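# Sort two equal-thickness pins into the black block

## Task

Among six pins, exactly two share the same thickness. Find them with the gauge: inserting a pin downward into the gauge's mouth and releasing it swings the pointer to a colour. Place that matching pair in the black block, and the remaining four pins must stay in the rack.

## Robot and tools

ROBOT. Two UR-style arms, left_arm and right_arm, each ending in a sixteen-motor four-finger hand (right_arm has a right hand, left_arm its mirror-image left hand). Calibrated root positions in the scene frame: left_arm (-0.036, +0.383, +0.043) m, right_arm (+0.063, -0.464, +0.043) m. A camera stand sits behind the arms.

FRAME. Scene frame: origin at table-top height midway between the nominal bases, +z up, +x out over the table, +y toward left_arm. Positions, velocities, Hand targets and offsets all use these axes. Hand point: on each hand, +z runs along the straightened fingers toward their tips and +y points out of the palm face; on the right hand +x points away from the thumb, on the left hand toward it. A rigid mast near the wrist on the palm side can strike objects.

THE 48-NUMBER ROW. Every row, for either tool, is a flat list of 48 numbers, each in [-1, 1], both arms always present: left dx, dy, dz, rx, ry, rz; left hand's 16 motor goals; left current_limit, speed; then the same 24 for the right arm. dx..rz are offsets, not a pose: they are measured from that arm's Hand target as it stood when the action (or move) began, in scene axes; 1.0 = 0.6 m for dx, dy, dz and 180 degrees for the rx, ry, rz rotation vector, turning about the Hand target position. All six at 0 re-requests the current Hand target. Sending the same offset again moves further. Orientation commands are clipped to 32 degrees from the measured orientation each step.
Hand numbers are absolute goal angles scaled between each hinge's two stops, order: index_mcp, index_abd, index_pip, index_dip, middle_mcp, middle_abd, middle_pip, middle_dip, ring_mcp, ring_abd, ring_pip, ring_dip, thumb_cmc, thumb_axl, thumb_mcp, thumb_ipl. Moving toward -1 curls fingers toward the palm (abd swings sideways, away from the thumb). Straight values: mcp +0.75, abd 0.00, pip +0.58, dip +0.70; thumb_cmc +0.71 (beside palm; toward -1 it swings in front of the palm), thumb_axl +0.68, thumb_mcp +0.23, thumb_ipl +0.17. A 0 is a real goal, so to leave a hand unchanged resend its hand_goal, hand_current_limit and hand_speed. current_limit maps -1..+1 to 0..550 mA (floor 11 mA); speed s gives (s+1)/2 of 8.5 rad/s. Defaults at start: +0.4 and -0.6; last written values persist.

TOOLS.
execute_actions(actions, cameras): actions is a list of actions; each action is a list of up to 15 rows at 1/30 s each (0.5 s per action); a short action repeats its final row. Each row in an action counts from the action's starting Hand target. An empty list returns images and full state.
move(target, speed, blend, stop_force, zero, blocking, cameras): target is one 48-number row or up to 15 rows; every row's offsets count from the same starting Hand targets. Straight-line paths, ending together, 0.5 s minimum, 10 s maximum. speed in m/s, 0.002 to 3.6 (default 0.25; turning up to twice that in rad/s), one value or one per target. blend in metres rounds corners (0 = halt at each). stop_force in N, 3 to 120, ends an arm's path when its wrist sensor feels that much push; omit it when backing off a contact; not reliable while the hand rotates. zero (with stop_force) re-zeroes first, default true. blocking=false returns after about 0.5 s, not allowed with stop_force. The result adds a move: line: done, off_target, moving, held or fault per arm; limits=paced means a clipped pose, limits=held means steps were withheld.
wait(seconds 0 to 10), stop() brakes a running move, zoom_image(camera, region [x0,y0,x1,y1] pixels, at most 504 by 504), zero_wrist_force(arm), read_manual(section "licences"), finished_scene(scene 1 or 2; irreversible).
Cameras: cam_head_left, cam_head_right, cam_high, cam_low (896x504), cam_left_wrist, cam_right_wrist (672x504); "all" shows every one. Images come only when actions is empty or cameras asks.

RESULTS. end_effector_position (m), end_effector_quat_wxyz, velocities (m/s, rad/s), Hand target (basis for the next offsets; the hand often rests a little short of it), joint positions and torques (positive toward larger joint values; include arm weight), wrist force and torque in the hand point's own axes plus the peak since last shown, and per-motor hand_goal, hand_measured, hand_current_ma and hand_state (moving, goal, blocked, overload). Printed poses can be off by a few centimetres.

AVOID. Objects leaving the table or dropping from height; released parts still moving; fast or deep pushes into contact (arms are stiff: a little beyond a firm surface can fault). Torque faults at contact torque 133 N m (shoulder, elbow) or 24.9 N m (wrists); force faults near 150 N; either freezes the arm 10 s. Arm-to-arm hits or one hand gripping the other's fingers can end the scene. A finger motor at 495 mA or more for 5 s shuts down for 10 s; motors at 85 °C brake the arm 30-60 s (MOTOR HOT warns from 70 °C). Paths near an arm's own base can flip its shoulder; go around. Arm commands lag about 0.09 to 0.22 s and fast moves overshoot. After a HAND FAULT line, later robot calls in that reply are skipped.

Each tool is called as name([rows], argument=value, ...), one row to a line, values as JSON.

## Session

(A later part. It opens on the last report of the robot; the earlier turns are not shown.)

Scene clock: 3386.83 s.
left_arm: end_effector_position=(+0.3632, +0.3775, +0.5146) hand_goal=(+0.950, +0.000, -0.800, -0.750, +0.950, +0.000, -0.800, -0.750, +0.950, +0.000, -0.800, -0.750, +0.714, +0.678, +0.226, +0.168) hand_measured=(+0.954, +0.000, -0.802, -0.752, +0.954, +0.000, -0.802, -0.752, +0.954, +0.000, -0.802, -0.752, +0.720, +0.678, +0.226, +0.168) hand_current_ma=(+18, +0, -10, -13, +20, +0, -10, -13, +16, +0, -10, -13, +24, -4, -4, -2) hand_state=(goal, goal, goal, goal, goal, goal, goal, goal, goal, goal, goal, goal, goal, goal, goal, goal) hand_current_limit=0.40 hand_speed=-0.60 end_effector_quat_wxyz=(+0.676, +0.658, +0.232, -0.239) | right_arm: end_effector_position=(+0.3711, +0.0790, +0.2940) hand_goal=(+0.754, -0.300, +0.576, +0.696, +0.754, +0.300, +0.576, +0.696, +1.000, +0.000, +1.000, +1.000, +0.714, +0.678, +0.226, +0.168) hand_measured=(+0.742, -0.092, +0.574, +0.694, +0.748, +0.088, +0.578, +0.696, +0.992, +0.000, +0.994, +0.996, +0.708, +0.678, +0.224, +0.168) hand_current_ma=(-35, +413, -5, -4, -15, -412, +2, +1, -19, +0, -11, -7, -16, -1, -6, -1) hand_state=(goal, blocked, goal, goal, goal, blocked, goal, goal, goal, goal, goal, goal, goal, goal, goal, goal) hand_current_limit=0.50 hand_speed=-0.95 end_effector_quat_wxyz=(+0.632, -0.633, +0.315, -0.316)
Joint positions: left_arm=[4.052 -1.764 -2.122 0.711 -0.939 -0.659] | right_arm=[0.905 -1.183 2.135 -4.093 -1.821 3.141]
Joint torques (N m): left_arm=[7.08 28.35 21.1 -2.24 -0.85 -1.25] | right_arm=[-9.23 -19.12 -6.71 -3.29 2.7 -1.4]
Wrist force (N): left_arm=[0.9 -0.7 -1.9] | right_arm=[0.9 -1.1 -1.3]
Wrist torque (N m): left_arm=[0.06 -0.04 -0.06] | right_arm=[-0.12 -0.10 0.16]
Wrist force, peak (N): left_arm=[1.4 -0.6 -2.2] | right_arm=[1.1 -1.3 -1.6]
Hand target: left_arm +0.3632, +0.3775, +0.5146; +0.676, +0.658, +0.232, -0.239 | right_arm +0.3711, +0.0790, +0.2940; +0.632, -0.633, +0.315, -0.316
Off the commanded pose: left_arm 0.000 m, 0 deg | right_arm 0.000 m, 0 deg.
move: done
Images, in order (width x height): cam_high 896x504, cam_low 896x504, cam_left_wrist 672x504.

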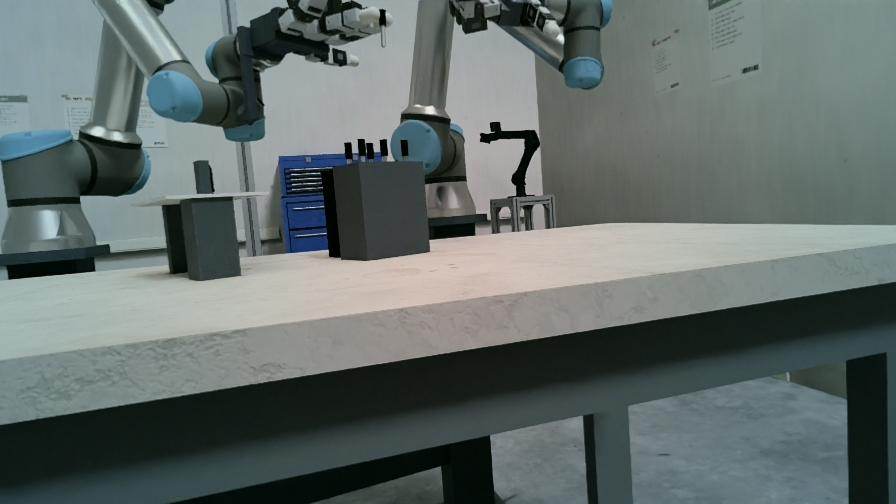

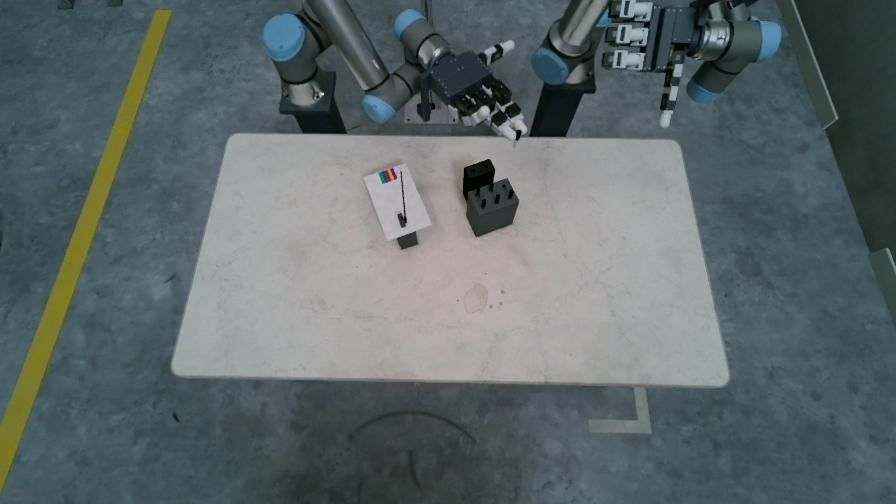

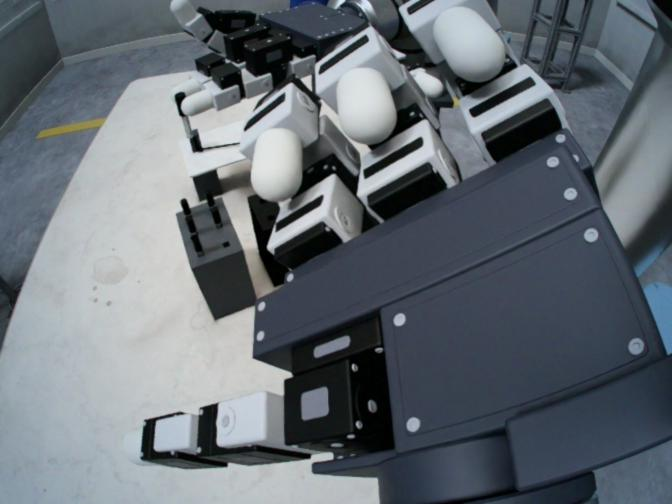

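move(target=[0,0,0,0,0,0,0.95,0,-0.8,-0.75,0.95,0,-0.8,-0.75,0.95,0,-0.8,-0.75,0.714,0.678,0.226,0.168,0.4,-0.6,0,0,-0.2,0,0,0,0.754,-0.3,0.576,0.696,0.754,0.3,0.576,0.696,1.0,0,1.0,1.0,0.714,0.678,0.226,0.168,0.5,-0.95], speed=0.06, cameras=["cam_high","cam_low","cam_left_wrist"])

zoom_image(camera="cam_high", region=[330, 60, 430, 180])

zoom_image(camera="cam_left_wrist", region=[160, 130, 280, 270])

zoom_image(camera="cam_low", region=[450, 110, 530, 210])

Scene clock: 3397.53 s.
left_arm: end_effector_position=(+0.3632, +0.3775, +0.5146) hand_goal=(+0.950, +0.000, -0.800, -0.750, +0.950, +0.000, -0.800, -0.750, +0.950, +0.000, -0.800, -0.750, +0.714, +0.678, +0.226, +0.168) hand_measured=(+0.954, +0.000, -0.802, -0.752, +0.954, +0.000, -0.802, -0.752, +0.954, +0.000, -0.802, -0.752, +0.720, +0.678, +0.226, +0.168) hand_current_ma=(+18, +0, -10, -13, +20, +0, -10, -13, +16, +0, -10, -13, +24, -4, -4, -2) hand_state=(goal, goal, goal, goal, goal, goal, goal, goal, goal, goal, goal, goal, goal, goal, goal, goal) hand_current_limit=0.40 hand_speed=-0.60 end_effector_quat_wxyz=(+0.676, +0.658, +0.232, -0.239) | right_arm: end_effector_position=(+0.3712, +0.0790, +0.1741) hand_goal=(+0.754, -0.300, +0.576, +0.696, +0.754, +0.300, +0.576, +0.696, +1.000, +0.000, +1.000, +1.000, +0.714, +0.678, +0.226, +0.168) hand_measured=(+0.742, -0.092, +0.574, +0.694, +0.748, +0.088, +0.578, +0.696, +0.992, +0.000, +0.996, +0.996, +0.708, +0.678, +0.224, +0.168) hand_current_ma=(-35, +413, -5, -4, -15, -412, +2, +1, -19, +0, -11, -7, -16, -1, -6, -1) hand_state=(goal, blocked, goal, goal, goal, blocked, goal, goal, goal, goal, goal, goal, goal, goal, goal, goal) hand_current_limit=0.50 hand_speed=-0.95 end_effector_quat_wxyz=(+0.632, -0.633, +0.315, -0.316)
Joint positions: left_arm=[4.052 -1.764 -2.122 0.711 -0.939 -0.659] | right_arm=[0.904 -0.882 2.147 -4.406 -1.82 3.141]
Joint torques (N m): left_arm=[6.13 28.47 21.38 -2.2 -1.07 -1.15] | right_arm=[-1.72 -27.49 -13.47 -3.18 1.42 -1.23]
Wrist force (N): left_arm=[1.3 -0.6 -2.0] | right_arm=[0.9 -0.9 -0.8]
Wrist torque (N m): left_arm=[0.10 -0.09 -0.05] | right_arm=[-0.11 -0.14 0.15]
Wrist force, peak (N): left_arm=[1.3 -1.0 -2.2] | right_arm=[1.3 -1.5 -1.4]
Hand target: left_arm +0.3632, +0.3775, +0.5146; +0.676, +0.658, +0.232, -0.239 | right_arm +0.3711, +0.0790, +0.1740; +0.632, -0.633, +0.315, -0.316
Off the commanded pose: left_arm 0.000 m, 0 deg | right_arm 0.000 m, 0 deg.
move: done
Images, in order (width x height): cam_high 896x504, cam_low 896x504, cam_left_wrist 672x504.

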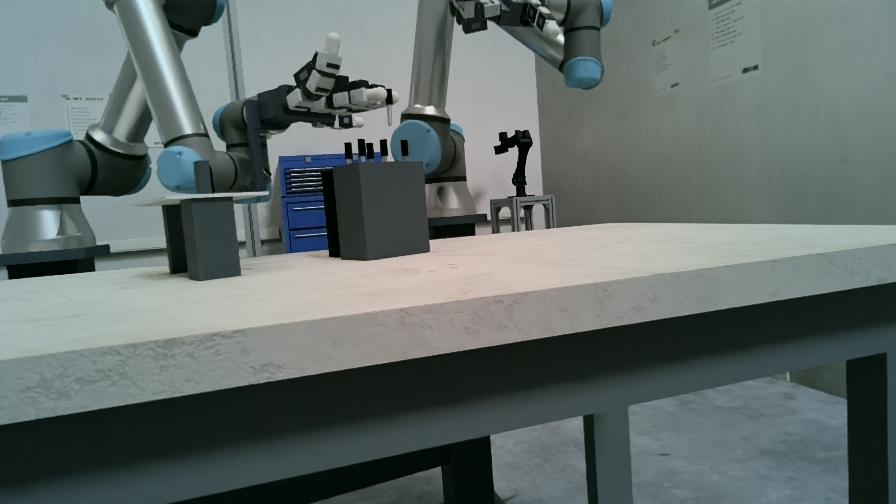

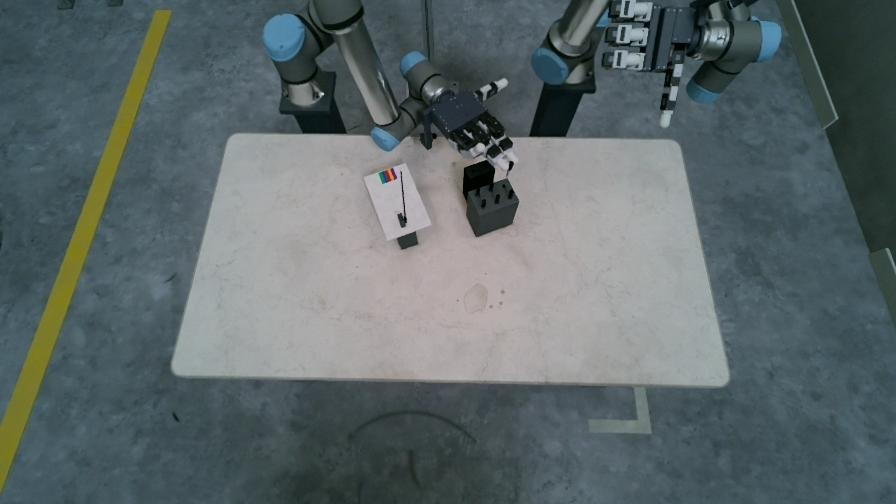

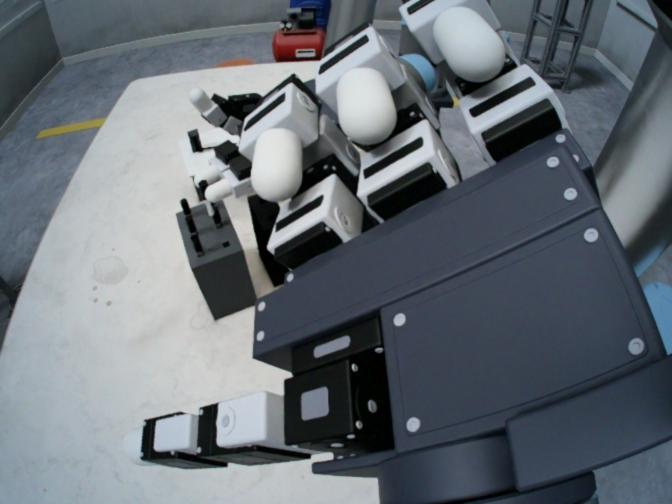

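Scaled by 4.200.

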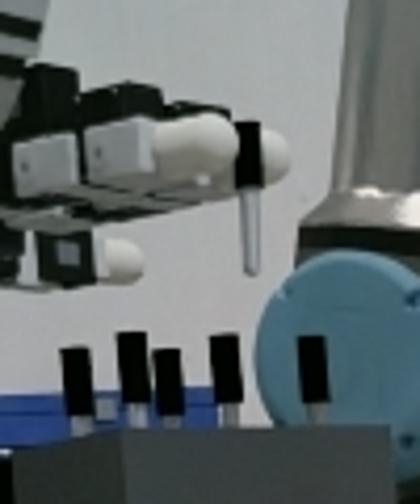

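Scaled by 3.600 from the camera's 672x504 image, which has a finer 960x720 frame.

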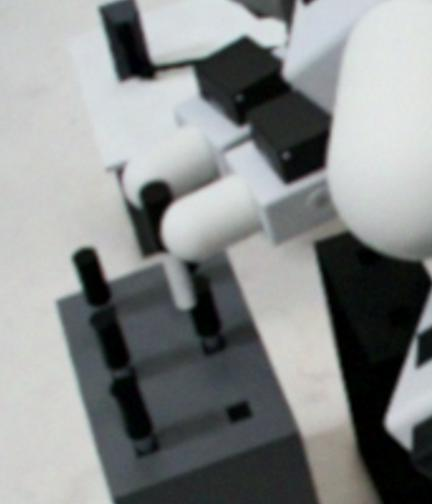

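Scaled by 5.040.

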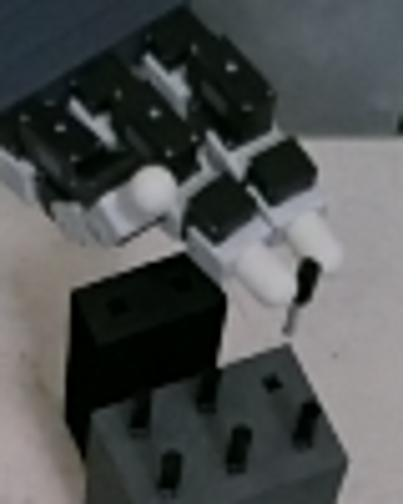

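zoom_image(camera="cam_left_wrist", region=[180, 180, 250, 270])

zoom_image(camera="cam_low", region=[480, 145, 530, 205])

zoom_image(camera="cam_high", region=[365, 85, 425, 175])

Scaled by 5.600 from the camera's 672x504 image, which has a finer 960x720 frame.

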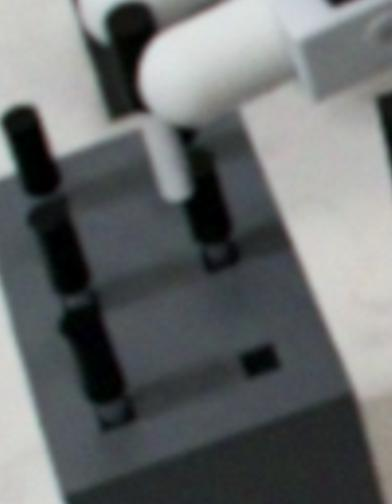

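Scaled by 8.400.

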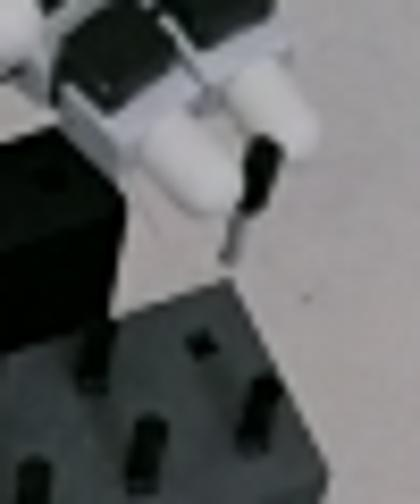

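Scaled by 5.600.

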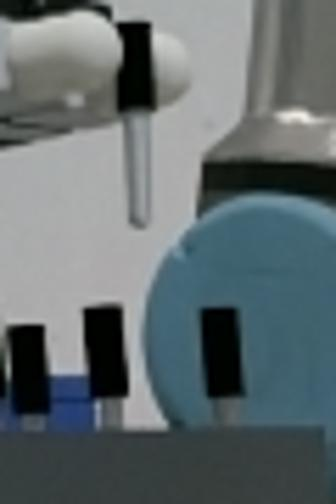

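move(target=[0,0,0,0,0,0,0.95,0,-0.8,-0.75,0.95,0,-0.8,-0.75,0.95,0,-0.8,-0.75,0.714,0.678,0.226,0.168,0.4,-0.6,-0.0167,-0.0017,-0.0667,0,0,0,0.754,-0.3,0.576,0.696,0.754,0.3,0.576,0.696,1.0,0,1.0,1.0,0.714,0.678,0.226,0.168,0.5,-0.95], speed=0.04, cameras=["cam_high","cam_low","cam_left_wrist"])

zoom_image(camera="cam_left_wrist", region=[180, 180, 250, 270])

zoom_image(camera="cam_low", region=[480, 145, 530, 205])

zoom_image(camera="cam_high", region=[365, 85, 425, 175])

Scene clock: 3455.93 s.
left_arm: end_effector_position=(+0.3632, +0.3775, +0.5146) hand_goal=(+0.950, +0.000, -0.800, -0.750, +0.950, +0.000, -0.800, -0.750, +0.950, +0.000, -0.800, -0.750, +0.714, +0.678, +0.226, +0.168) hand_measured=(+0.954, +0.000, -0.802, -0.752, +0.954, +0.000, -0.802, -0.752, +0.954, +0.000, -0.802, -0.752, +0.720, +0.678, +0.226, +0.168) hand_current_ma=(+18, +0, -10, -13, +20, +0, -10, -13, +16, +0, -10, -13, +24, -4, -4, -2) hand_state=(goal, goal, goal, goal, goal, goal, goal, goal, goal, goal, goal, goal, goal, goal, goal, goal) hand_current_limit=0.40 hand_speed=-0.60 end_effector_quat_wxyz=(+0.676, +0.658, +0.232, -0.239) | right_arm: end_effector_position=(+0.3612, +0.0780, +0.1341) hand_goal=(+0.754, -0.300, +0.576, +0.696, +0.754, +0.300, +0.576, +0.696, +1.000, +0.000, +1.000, +1.000, +0.714, +0.678, +0.226, +0.168) hand_measured=(+0.742, -0.092, +0.574, +0.694, +0.748, +0.088, +0.578, +0.696, +0.992, +0.000, +0.996, +0.996, +0.708, +0.678, +0.224, +0.168) hand_current_ma=(-35, +412, -5, -4, -15, -412, +2, +1, -19, +0, -11, -7, -16, -1, -6, -1) hand_state=(goal, blocked, goal, goal, goal, blocked, goal, goal, goal, goal, goal, goal, goal, goal, goal, goal) hand_current_limit=0.50 hand_speed=-0.95 end_effector_quat_wxyz=(+0.632, -0.633, +0.315, -0.316)
Joint positions: left_arm=[4.052 -1.764 -2.122 0.711 -0.939 -0.659] | right_arm=[0.923 -0.777 2.14 -4.504 -1.839 3.141]
Joint torques (N m): left_arm=[6.35 28.1 21.59 -2.17 -0.76 -1.11] | right_arm=[10.95 -27.21 -10.92 -3.37 -2.51 -1.16]
Wrist force (N): left_arm=[1.1 -0.7 -1.8] | right_arm=[1.1 -1.2 -1.2]
Wrist torque (N m): left_arm=[0.07 -0.07 -0.05] | right_arm=[-0.10 -0.16 0.19]
Wrist force, peak (N): left_arm=[1.2 -0.9 -2.2] | right_arm=[1.1 -1.3 -1.3]
Hand target: left_arm +0.3632, +0.3775, +0.5146; +0.676, +0.658, +0.232, -0.239 | right_arm +0.3611, +0.0780, +0.1340; +0.632, -0.633, +0.315, -0.316
Off the commanded pose: left_arm 0.000 m, 0 deg | right_arm 0.000 m, 0 deg.
move: done
Images, in order (width x height): cam_high 896x504, cam_low 896x504, cam_left_wrist 672x504.

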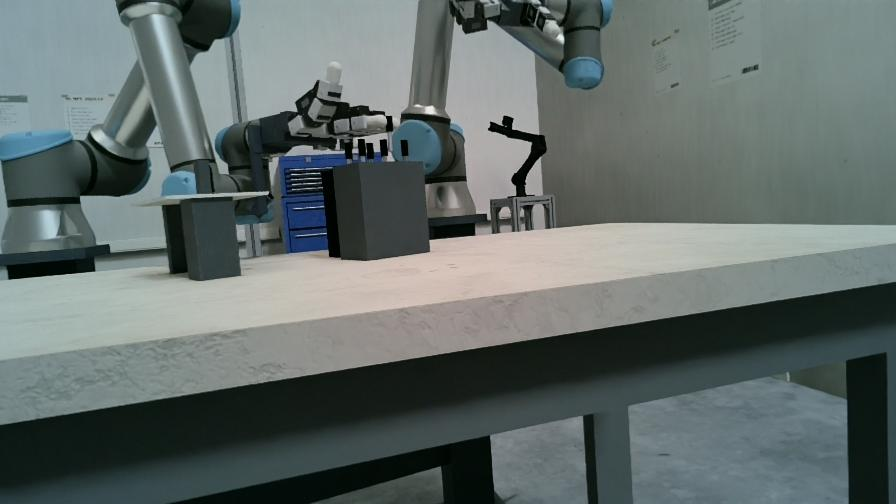

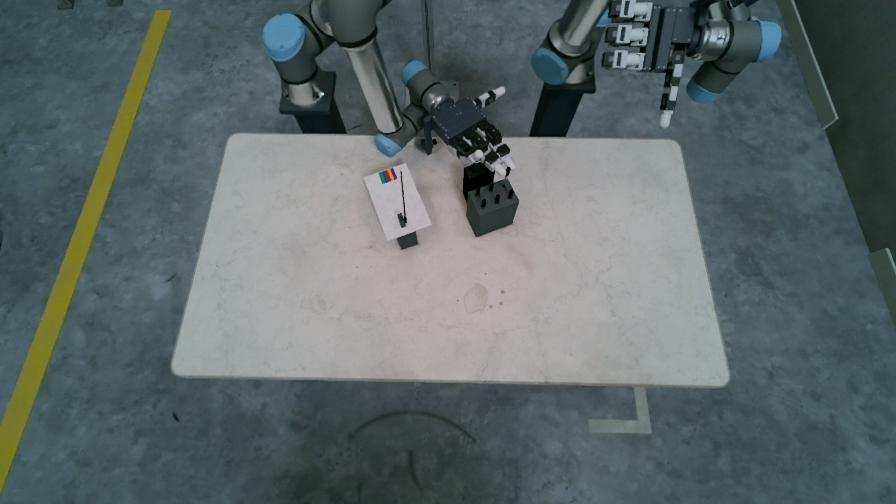

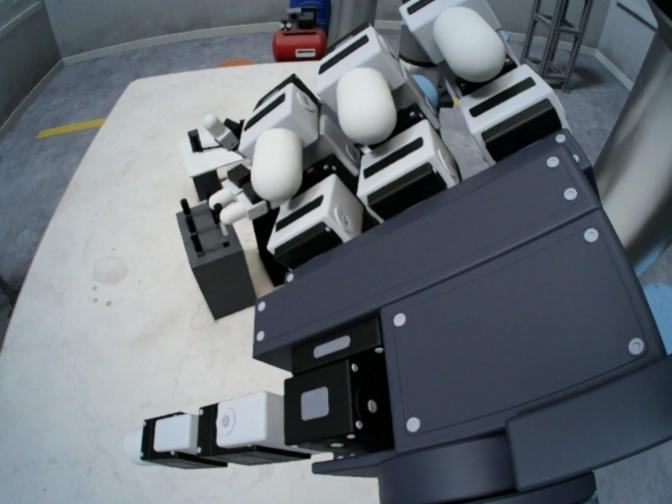

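Scaled by 5.600 from the camera's 672x504 image, which has a finer 960x720 frame.

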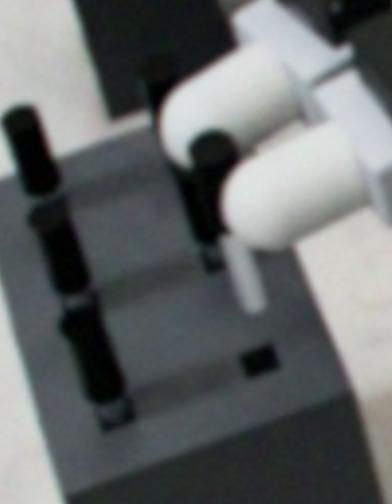

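Scaled by 8.400.

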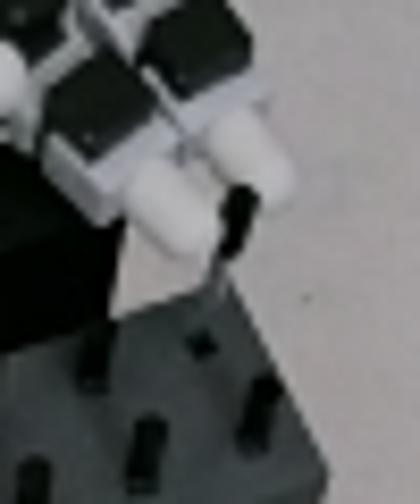

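Scaled by 5.600.

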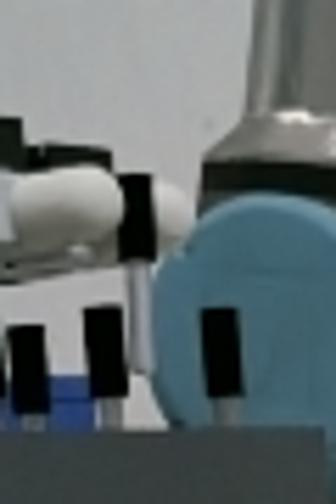

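execute_actions(actions=[], cameras=["cam_low","cam_left_wrist","cam_high"])

zoom_image(camera="cam_left_wrist", region=[180, 180, 250, 270])

zoom_image(camera="cam_low", region=[480, 145, 530, 205])

zoom_image(camera="cam_high", region=[365, 85, 425, 175])

Scene clock: 3483.03 s.
left_arm: end_effector_position=(+0.3632, +0.3775, +0.5146) hand_goal=(+0.950, +0.000, -0.800, -0.750, +0.950, +0.000, -0.800, -0.750, +0.950, +0.000, -0.800, -0.750, +0.714, +0.678, +0.226, +0.168) hand_measured=(+0.954, +0.000, -0.802, -0.752, +0.954, +0.000, -0.802, -0.752, +0.954, +0.000, -0.802, -0.752, +0.720, +0.678, +0.226, +0.168) hand_current_ma=(+18, +0, -10, -13, +20, +0, -10, -13, +16, +0, -10, -13, +24, -4, -4, -2) hand_state=(goal, goal, goal, goal, goal, goal, goal, goal, goal, goal, goal, goal, goal, goal, goal, goal) hand_current_limit=0.40 hand_speed=-0.60 end_effector_quat_wxyz=(+0.676, +0.658, +0.232, -0.239) | right_arm: end_effector_position=(+0.3611, +0.0780, +0.1340) hand_goal=(+0.754, -0.300, +0.576, +0.696, +0.754, +0.300, +0.576, +0.696, +1.000, +0.000, +1.000, +1.000, +0.714, +0.678, +0.226, +0.168) hand_measured=(+0.742, -0.092, +0.574, +0.694, +0.748, +0.088, +0.578, +0.696, +0.992, +0.000, +0.996, +0.996, +0.708, +0.678, +0.224, +0.168) hand_current_ma=(-35, +413, -5, -4, -15, -412, +2, +1, -19, +0, -11, -7, -16, -1, -6, -1) hand_state=(goal, blocked, goal, goal, goal, blocked, goal, goal, goal, goal, goal, goal, goal, goal, goal, goal) hand_current_limit=0.50 hand_speed=-0.95 end_effector_quat_wxyz=(+0.632, -0.633, +0.315, -0.316)
Joint positions: left_arm=[4.052 -1.764 -2.122 0.711 -0.939 -0.659] | right_arm=[0.923 -0.776 2.14 -4.505 -1.839 3.141]
Joint velocities: within noise
Joint torques (N m): left_arm=[6.33 29.16 20.87 -2.12 -0.76 -1.1] | right_arm=[10.86 -26.99 -10.46 -3.41 -2.45 -1.13]
Motor temperatures (°C): left_arm=[28 31 26 31 33 31] | right_arm=[27 28 32 36 38 35]
Wrist force (N): left_arm=[1.1 -0.8 -1.9] | right_arm=[1.0 -1.3 -0.9]
Wrist torque (N m): left_arm=[0.06 -0.06 -0.06] | right_arm=[-0.14 -0.15 0.18]
Wrist force, peak (N): left_arm=[1.4 -0.9 -2.2] | right_arm=[1.4 -1.4 -1.2]
Hand target: left_arm +0.3632, +0.3775, +0.5146; +0.676, +0.658, +0.232, -0.239 | right_arm +0.3611, +0.0780, +0.1340; +0.632, -0.633, +0.315, -0.316
Off the commanded pose: left_arm 0.000 m, 0 deg | right_arm 0.000 m, 0 deg.
Images, in order (width x height): cam_high 896x504, cam_low 896x504, cam_left_wrist 672x504.

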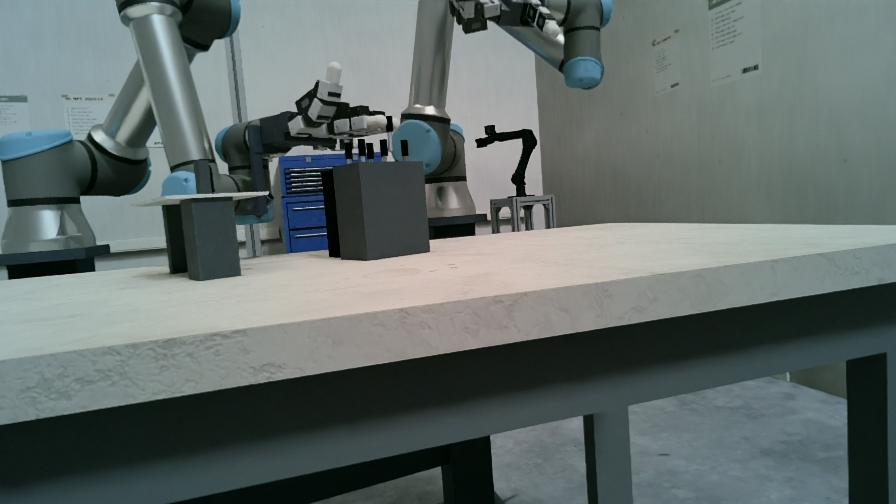

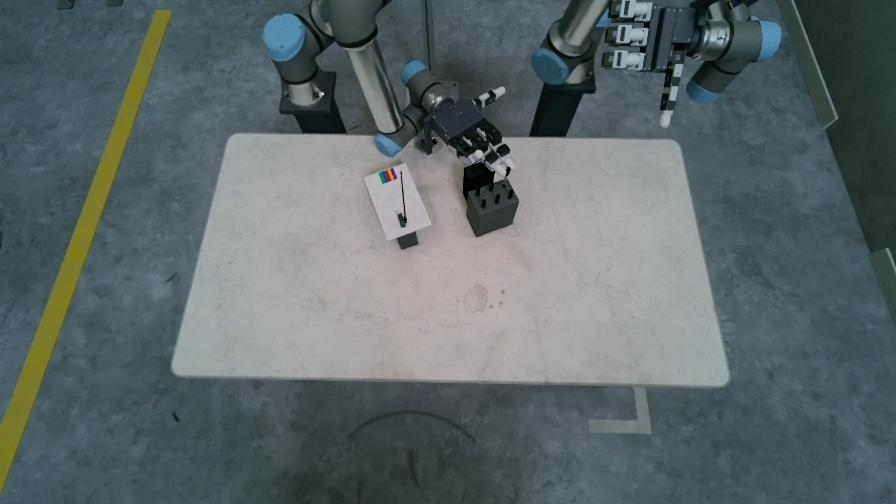

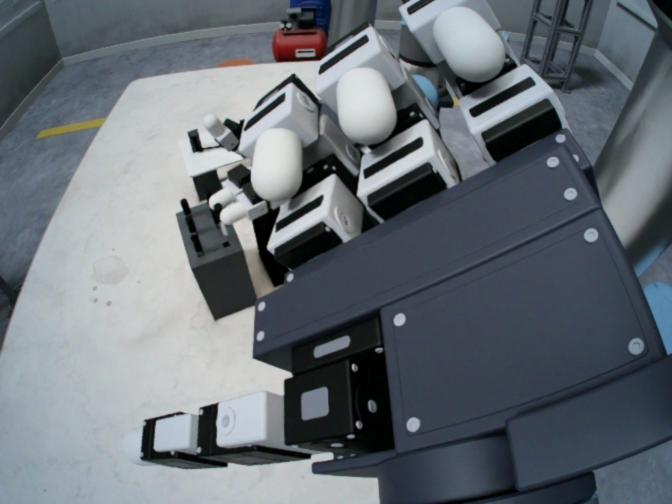

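Scaled by 5.600 from the camera's 672x504 image, which has a finer 960x720 frame.

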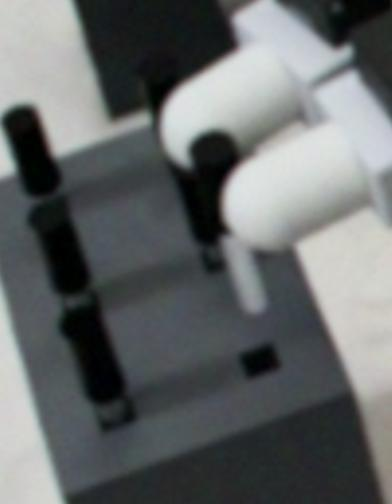

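Scaled by 8.400.

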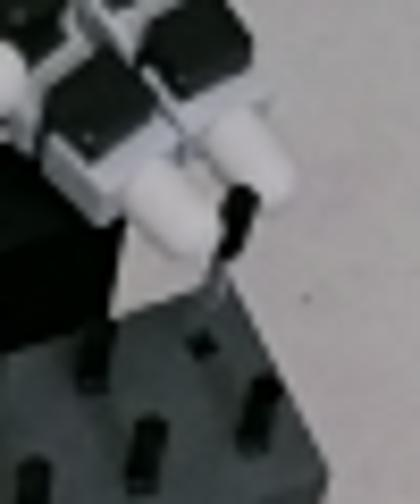

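Scaled by 5.600.

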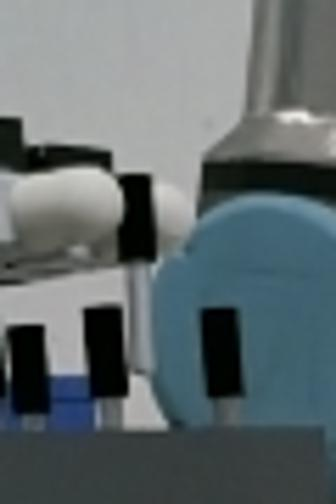

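move(target=[0,0,0,0,0,0, 0.95,0,-0.8,-0.75, 0.95,0,-0.8,-0.75, 0.95,0,-0.8,-0.75, 0.714,0.678,0.226,0.168, 0.4,-0.6, 0.00583,-0.0025,-0.01667,0,0,0, 0.754,-0.3,0.576,0.696, 0.754,0.3,0.576,0.696, 1.0,0,1.0,1.0, 0.714,0.678,0.226,0.168, 0.5,-0.95], speed=0.02, cameras=["cam_low","cam_left_wrist","cam_high"])

zoom_image(camera="cam_left_wrist", region=[180, 180, 250, 270])

zoom_image(camera="cam_low", region=[480, 145, 530, 205])

zoom_image(camera="cam_high", region=[365, 85, 425, 175])

Scene clock: 3493.80 s.
left_arm: end_effector_position=(+0.3632, +0.3775, +0.5146) hand_goal=(+0.950, +0.000, -0.800, -0.750, +0.950, +0.000, -0.800, -0.750, +0.950, +0.000, -0.800, -0.750, +0.714, +0.678, +0.226, +0.168) hand_measured=(+0.954, +0.000, -0.802, -0.752, +0.954, +0.000, -0.802, -0.752, +0.954, +0.000, -0.802, -0.752, +0.720, +0.678, +0.226, +0.168) hand_current_ma=(+18, +0, -10, -13, +20, +0, -10, -13, +16, +0, -10, -13, +24, -4, -4, -2) hand_state=(goal, goal, goal, goal, goal, goal, goal, goal, goal, goal, goal, goal, goal, goal, goal, goal) hand_current_limit=0.40 hand_speed=-0.60 end_effector_quat_wxyz=(+0.676, +0.658, +0.232, -0.239) | right_arm: end_effector_position=(+0.3646, +0.0765, +0.1241) hand_goal=(+0.754, -0.300, +0.576, +0.696, +0.754, +0.300, +0.576, +0.696, +1.000, +0.000, +1.000, +1.000, +0.714, +0.678, +0.226, +0.168) hand_measured=(+0.742, -0.092, +0.574, +0.694, +0.748, +0.088, +0.578, +0.696, +0.992, +0.000, +0.996, +0.996, +0.708, +0.678, +0.224, +0.168) hand_current_ma=(-35, +412, -5, -4, -15, -412, +2, +1, -19, +0, -11, -7, -16, -1, -6, -1) hand_state=(goal, blocked, goal, goal, goal, blocked, goal, goal, goal, goal, goal, goal, goal, goal, goal, goal) hand_current_limit=0.50 hand_speed=-0.95 end_effector_quat_wxyz=(+0.632, -0.633, +0.315, -0.316)
Joint positions: left_arm=[4.052 -1.764 -2.122 0.711 -0.939 -0.659] | right_arm=[0.914 -0.749 2.135 -4.526 -1.83 3.141]
Joint torques (N m): left_arm=[6.3 28.69 20.74 -2.07 -0.63 -1.16] | right_arm=[-10.62 -27.93 -10.98 -3.38 2.16 -1.18]
Wrist force (N): left_arm=[1.1 -0.9 -2.0] | right_arm=[1.0 -1.1 -1.4]
Wrist torque (N m): left_arm=[0.05 -0.07 -0.05] | right_arm=[-0.08 -0.12 0.16]
Wrist force, peak (N): left_arm=[1.3 -0.9 -2.2] | right_arm=[1.3 -1.5 -1.3]
Hand target: left_arm +0.3632, +0.3775, +0.5146; +0.676, +0.658, +0.232, -0.239 | right_arm +0.3646, +0.0765, +0.1240; +0.632, -0.633, +0.315, -0.316
Off the commanded pose: left_arm 0.000 m, 0 deg | right_arm 0.000 m, 0 deg.
move: done
Images, in order (width x height): cam_high 896x504, cam_low 896x504, cam_left_wrist 672x504.

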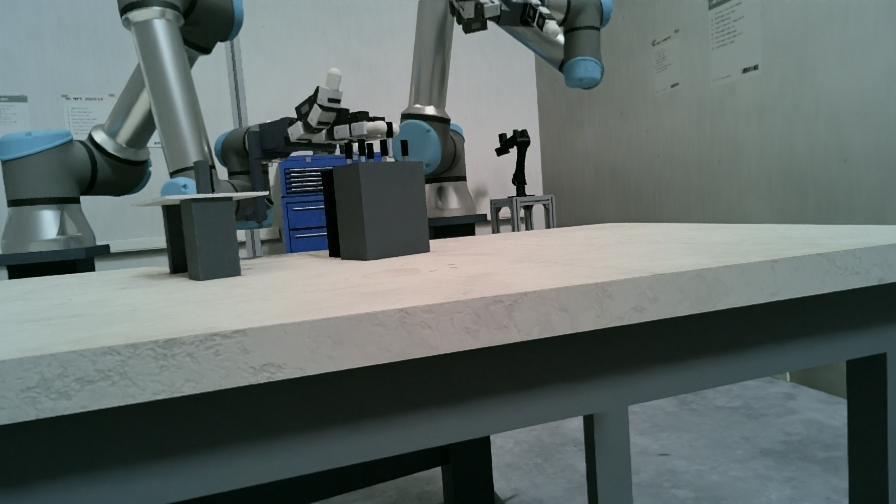

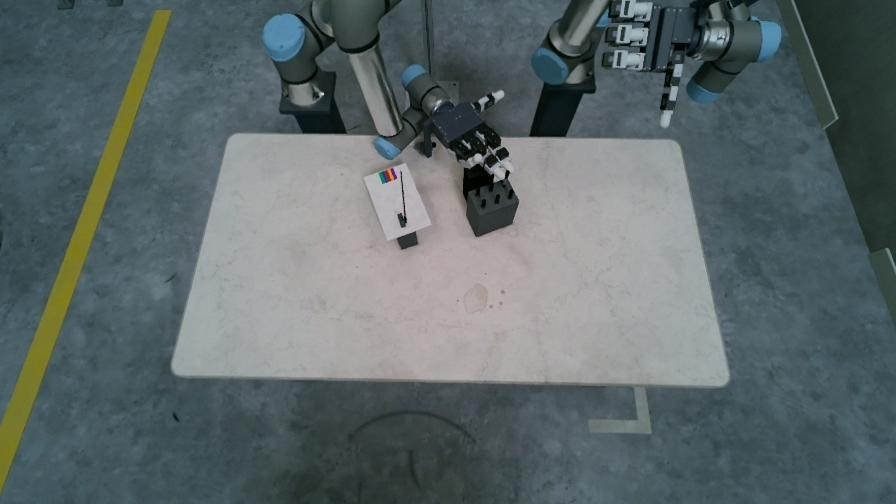

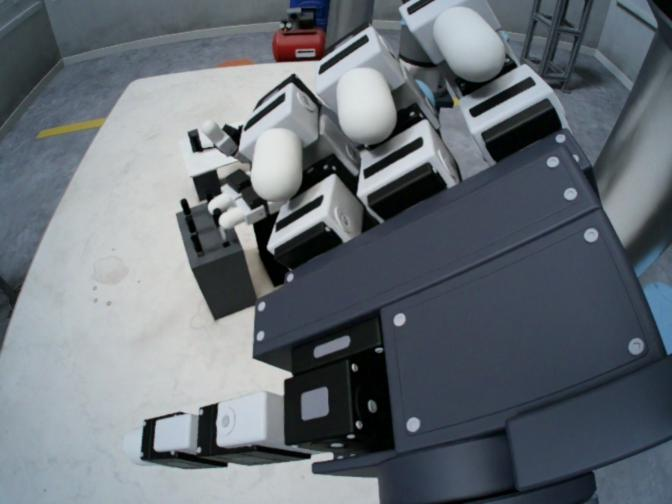

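Scaled by 5.600 from the camera's 672x504 image, which has a finer 960x720 frame.

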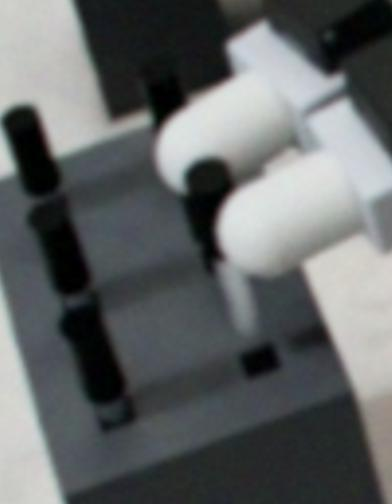

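Scaled by 8.400.

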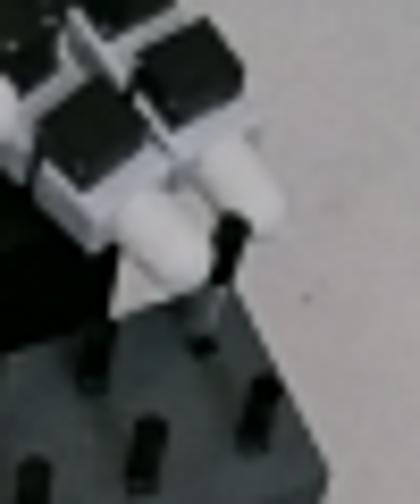

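Scaled by 5.600.

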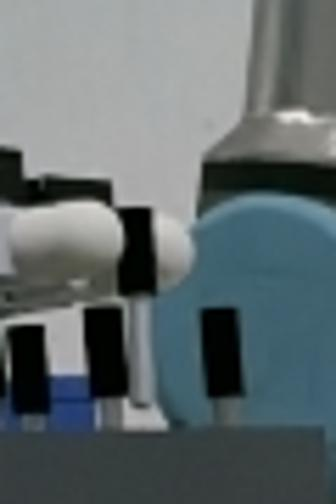

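move(target=[0,0,0,0,0,0, 0.95,0,-0.8,-0.75, 0.95,0,-0.8,-0.75, 0.95,0,-0.8,-0.75, 0.714,0.678,0.226,0.168, 0.4,-0.6, -0.00083,-0.00133,-0.01,0,0,0, 0.754,-0.3,0.576,0.696, 0.754,0.3,0.576,0.696, 1.0,0,1.0,1.0, 0.714,0.678,0.226,0.168, 0.5,-0.95], speed=0.02, cameras=["cam_low","cam_left_wrist","cam_high"])

zoom_image(camera="cam_left_wrist", region=[205, 210, 245, 260])

zoom_image(camera="cam_low", region=[480, 145, 530, 205])

zoom_image(camera="cam_high", region=[365, 85, 425, 175])

Scene clock: 3504.07 s.
left_arm: end_effector_position=(+0.3632, +0.3775, +0.5146) hand_goal=(+0.950, +0.000, -0.800, -0.750, +0.950, +0.000, -0.800, -0.750, +0.950, +0.000, -0.800, -0.750, +0.714, +0.678, +0.226, +0.168) hand_measured=(+0.954, +0.000, -0.802, -0.752, +0.954, +0.000, -0.802, -0.752, +0.954, +0.000, -0.802, -0.752, +0.720, +0.678, +0.226, +0.168) hand_current_ma=(+18, +0, -10, -13, +20, +0, -10, -13, +16, +0, -10, -13, +24, -4, -4, -2) hand_state=(goal, goal, goal, goal, goal, goal, goal, goal, goal, goal, goal, goal, goal, goal, goal, goal) hand_current_limit=0.40 hand_speed=-0.60 end_effector_quat_wxyz=(+0.676, +0.658, +0.232, -0.239) | right_arm: end_effector_position=(+0.3641, +0.0757, +0.1181) hand_goal=(+0.754, -0.300, +0.576, +0.696, +0.754, +0.300, +0.576, +0.696, +1.000, +0.000, +1.000, +1.000, +0.714, +0.678, +0.226, +0.168) hand_measured=(+0.742, -0.092, +0.574, +0.694, +0.748, +0.088, +0.578, +0.696, +0.992, +0.000, +0.996, +0.996, +0.708, +0.678, +0.224, +0.168) hand_current_ma=(-35, +413, -5, -4, -15, -412, +2, +1, -19, +0, -11, -7, -16, -1, -6, -1) hand_state=(goal, blocked, goal, goal, goal, blocked, goal, goal, goal, goal, goal, goal, goal, goal, goal, goal) hand_current_limit=0.50 hand_speed=-0.95 end_effector_quat_wxyz=(+0.632, -0.633, +0.315, -0.316) end_effector_velocity=(+0.000, +0.000, -0.001) end_effector_angular_velocity=(+0.001, -0.002, +0.000)
Joint positions: left_arm=[4.052 -1.764 -2.122 0.711 -0.939 -0.659] | right_arm=[0.913 -0.733 2.133 -4.54 -1.829 3.141]
Joint velocities: left_arm=[within noise] | right_arm=[0 0.003 -0.001 -0.005 0 -0.001]
Joint torques (N m): left_arm=[6.1 28.35 20.38 -2.15 -0.54 -0.99] | right_arm=[-10.08 -29.2 -9.84 -3.45 2.42 -0.88]
Wrist force (N): left_arm=[1.0 -1.0 -1.7] | right_arm=[1.2 -0.9 -1.2]
Wrist torque (N m): left_arm=[0.02 -0.05 -0.06] | right_arm=[-0.06 -0.15 0.17]
Wrist force, peak (N): left_arm=[1.2 -1.2 -2.0] | right_arm=[1.4 -1.3 -1.4]
Hand target: left_arm +0.3632, +0.3775, +0.5146; +0.676, +0.658, +0.232, -0.239 | right_arm +0.3641, +0.0757, +0.1180; +0.632, -0.633, +0.315, -0.316
Off the commanded pose: left_arm 0.000 m, 0 deg | right_arm 0.000 m, 0 deg.
move: done
Images, in order (width x height): cam_high 896x504, cam_low 896x504, cam_left_wrist 672x504.

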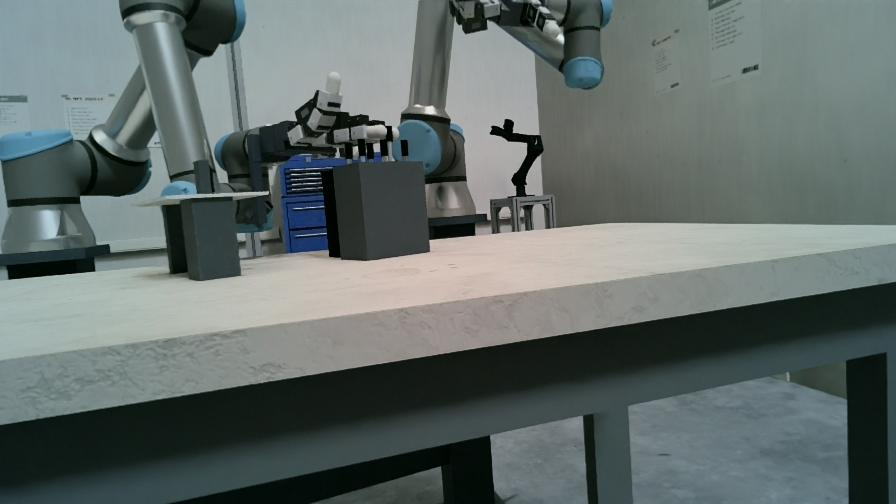

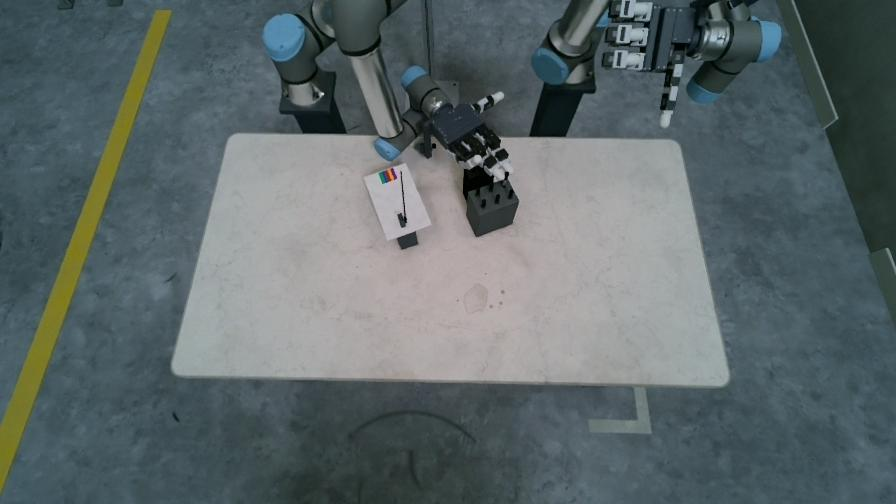

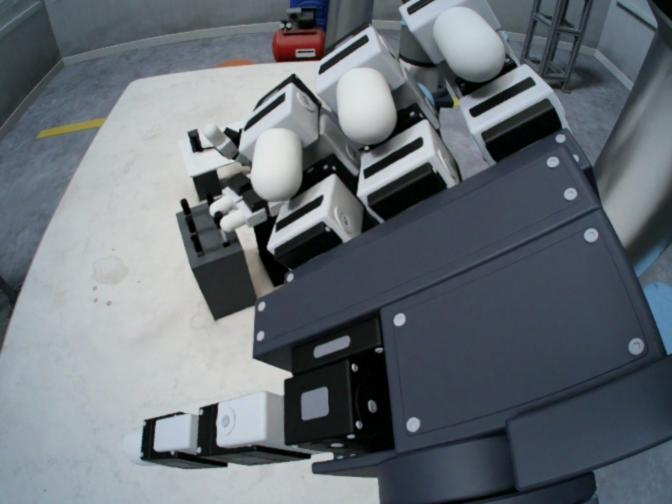

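Scaled by 10.080 from the camera's 672x504 image, which has a finer 960x720 frame.

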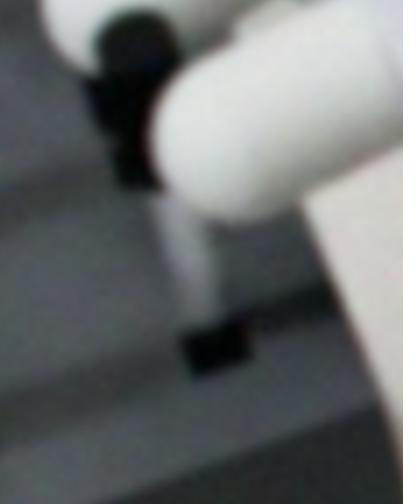

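Scaled by 8.400.

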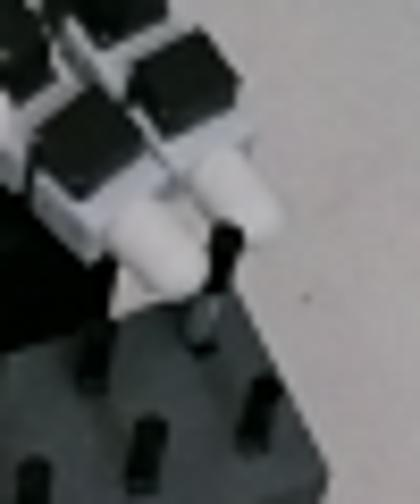

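Scaled by 5.600.

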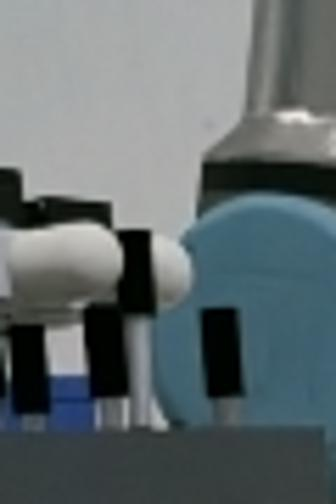

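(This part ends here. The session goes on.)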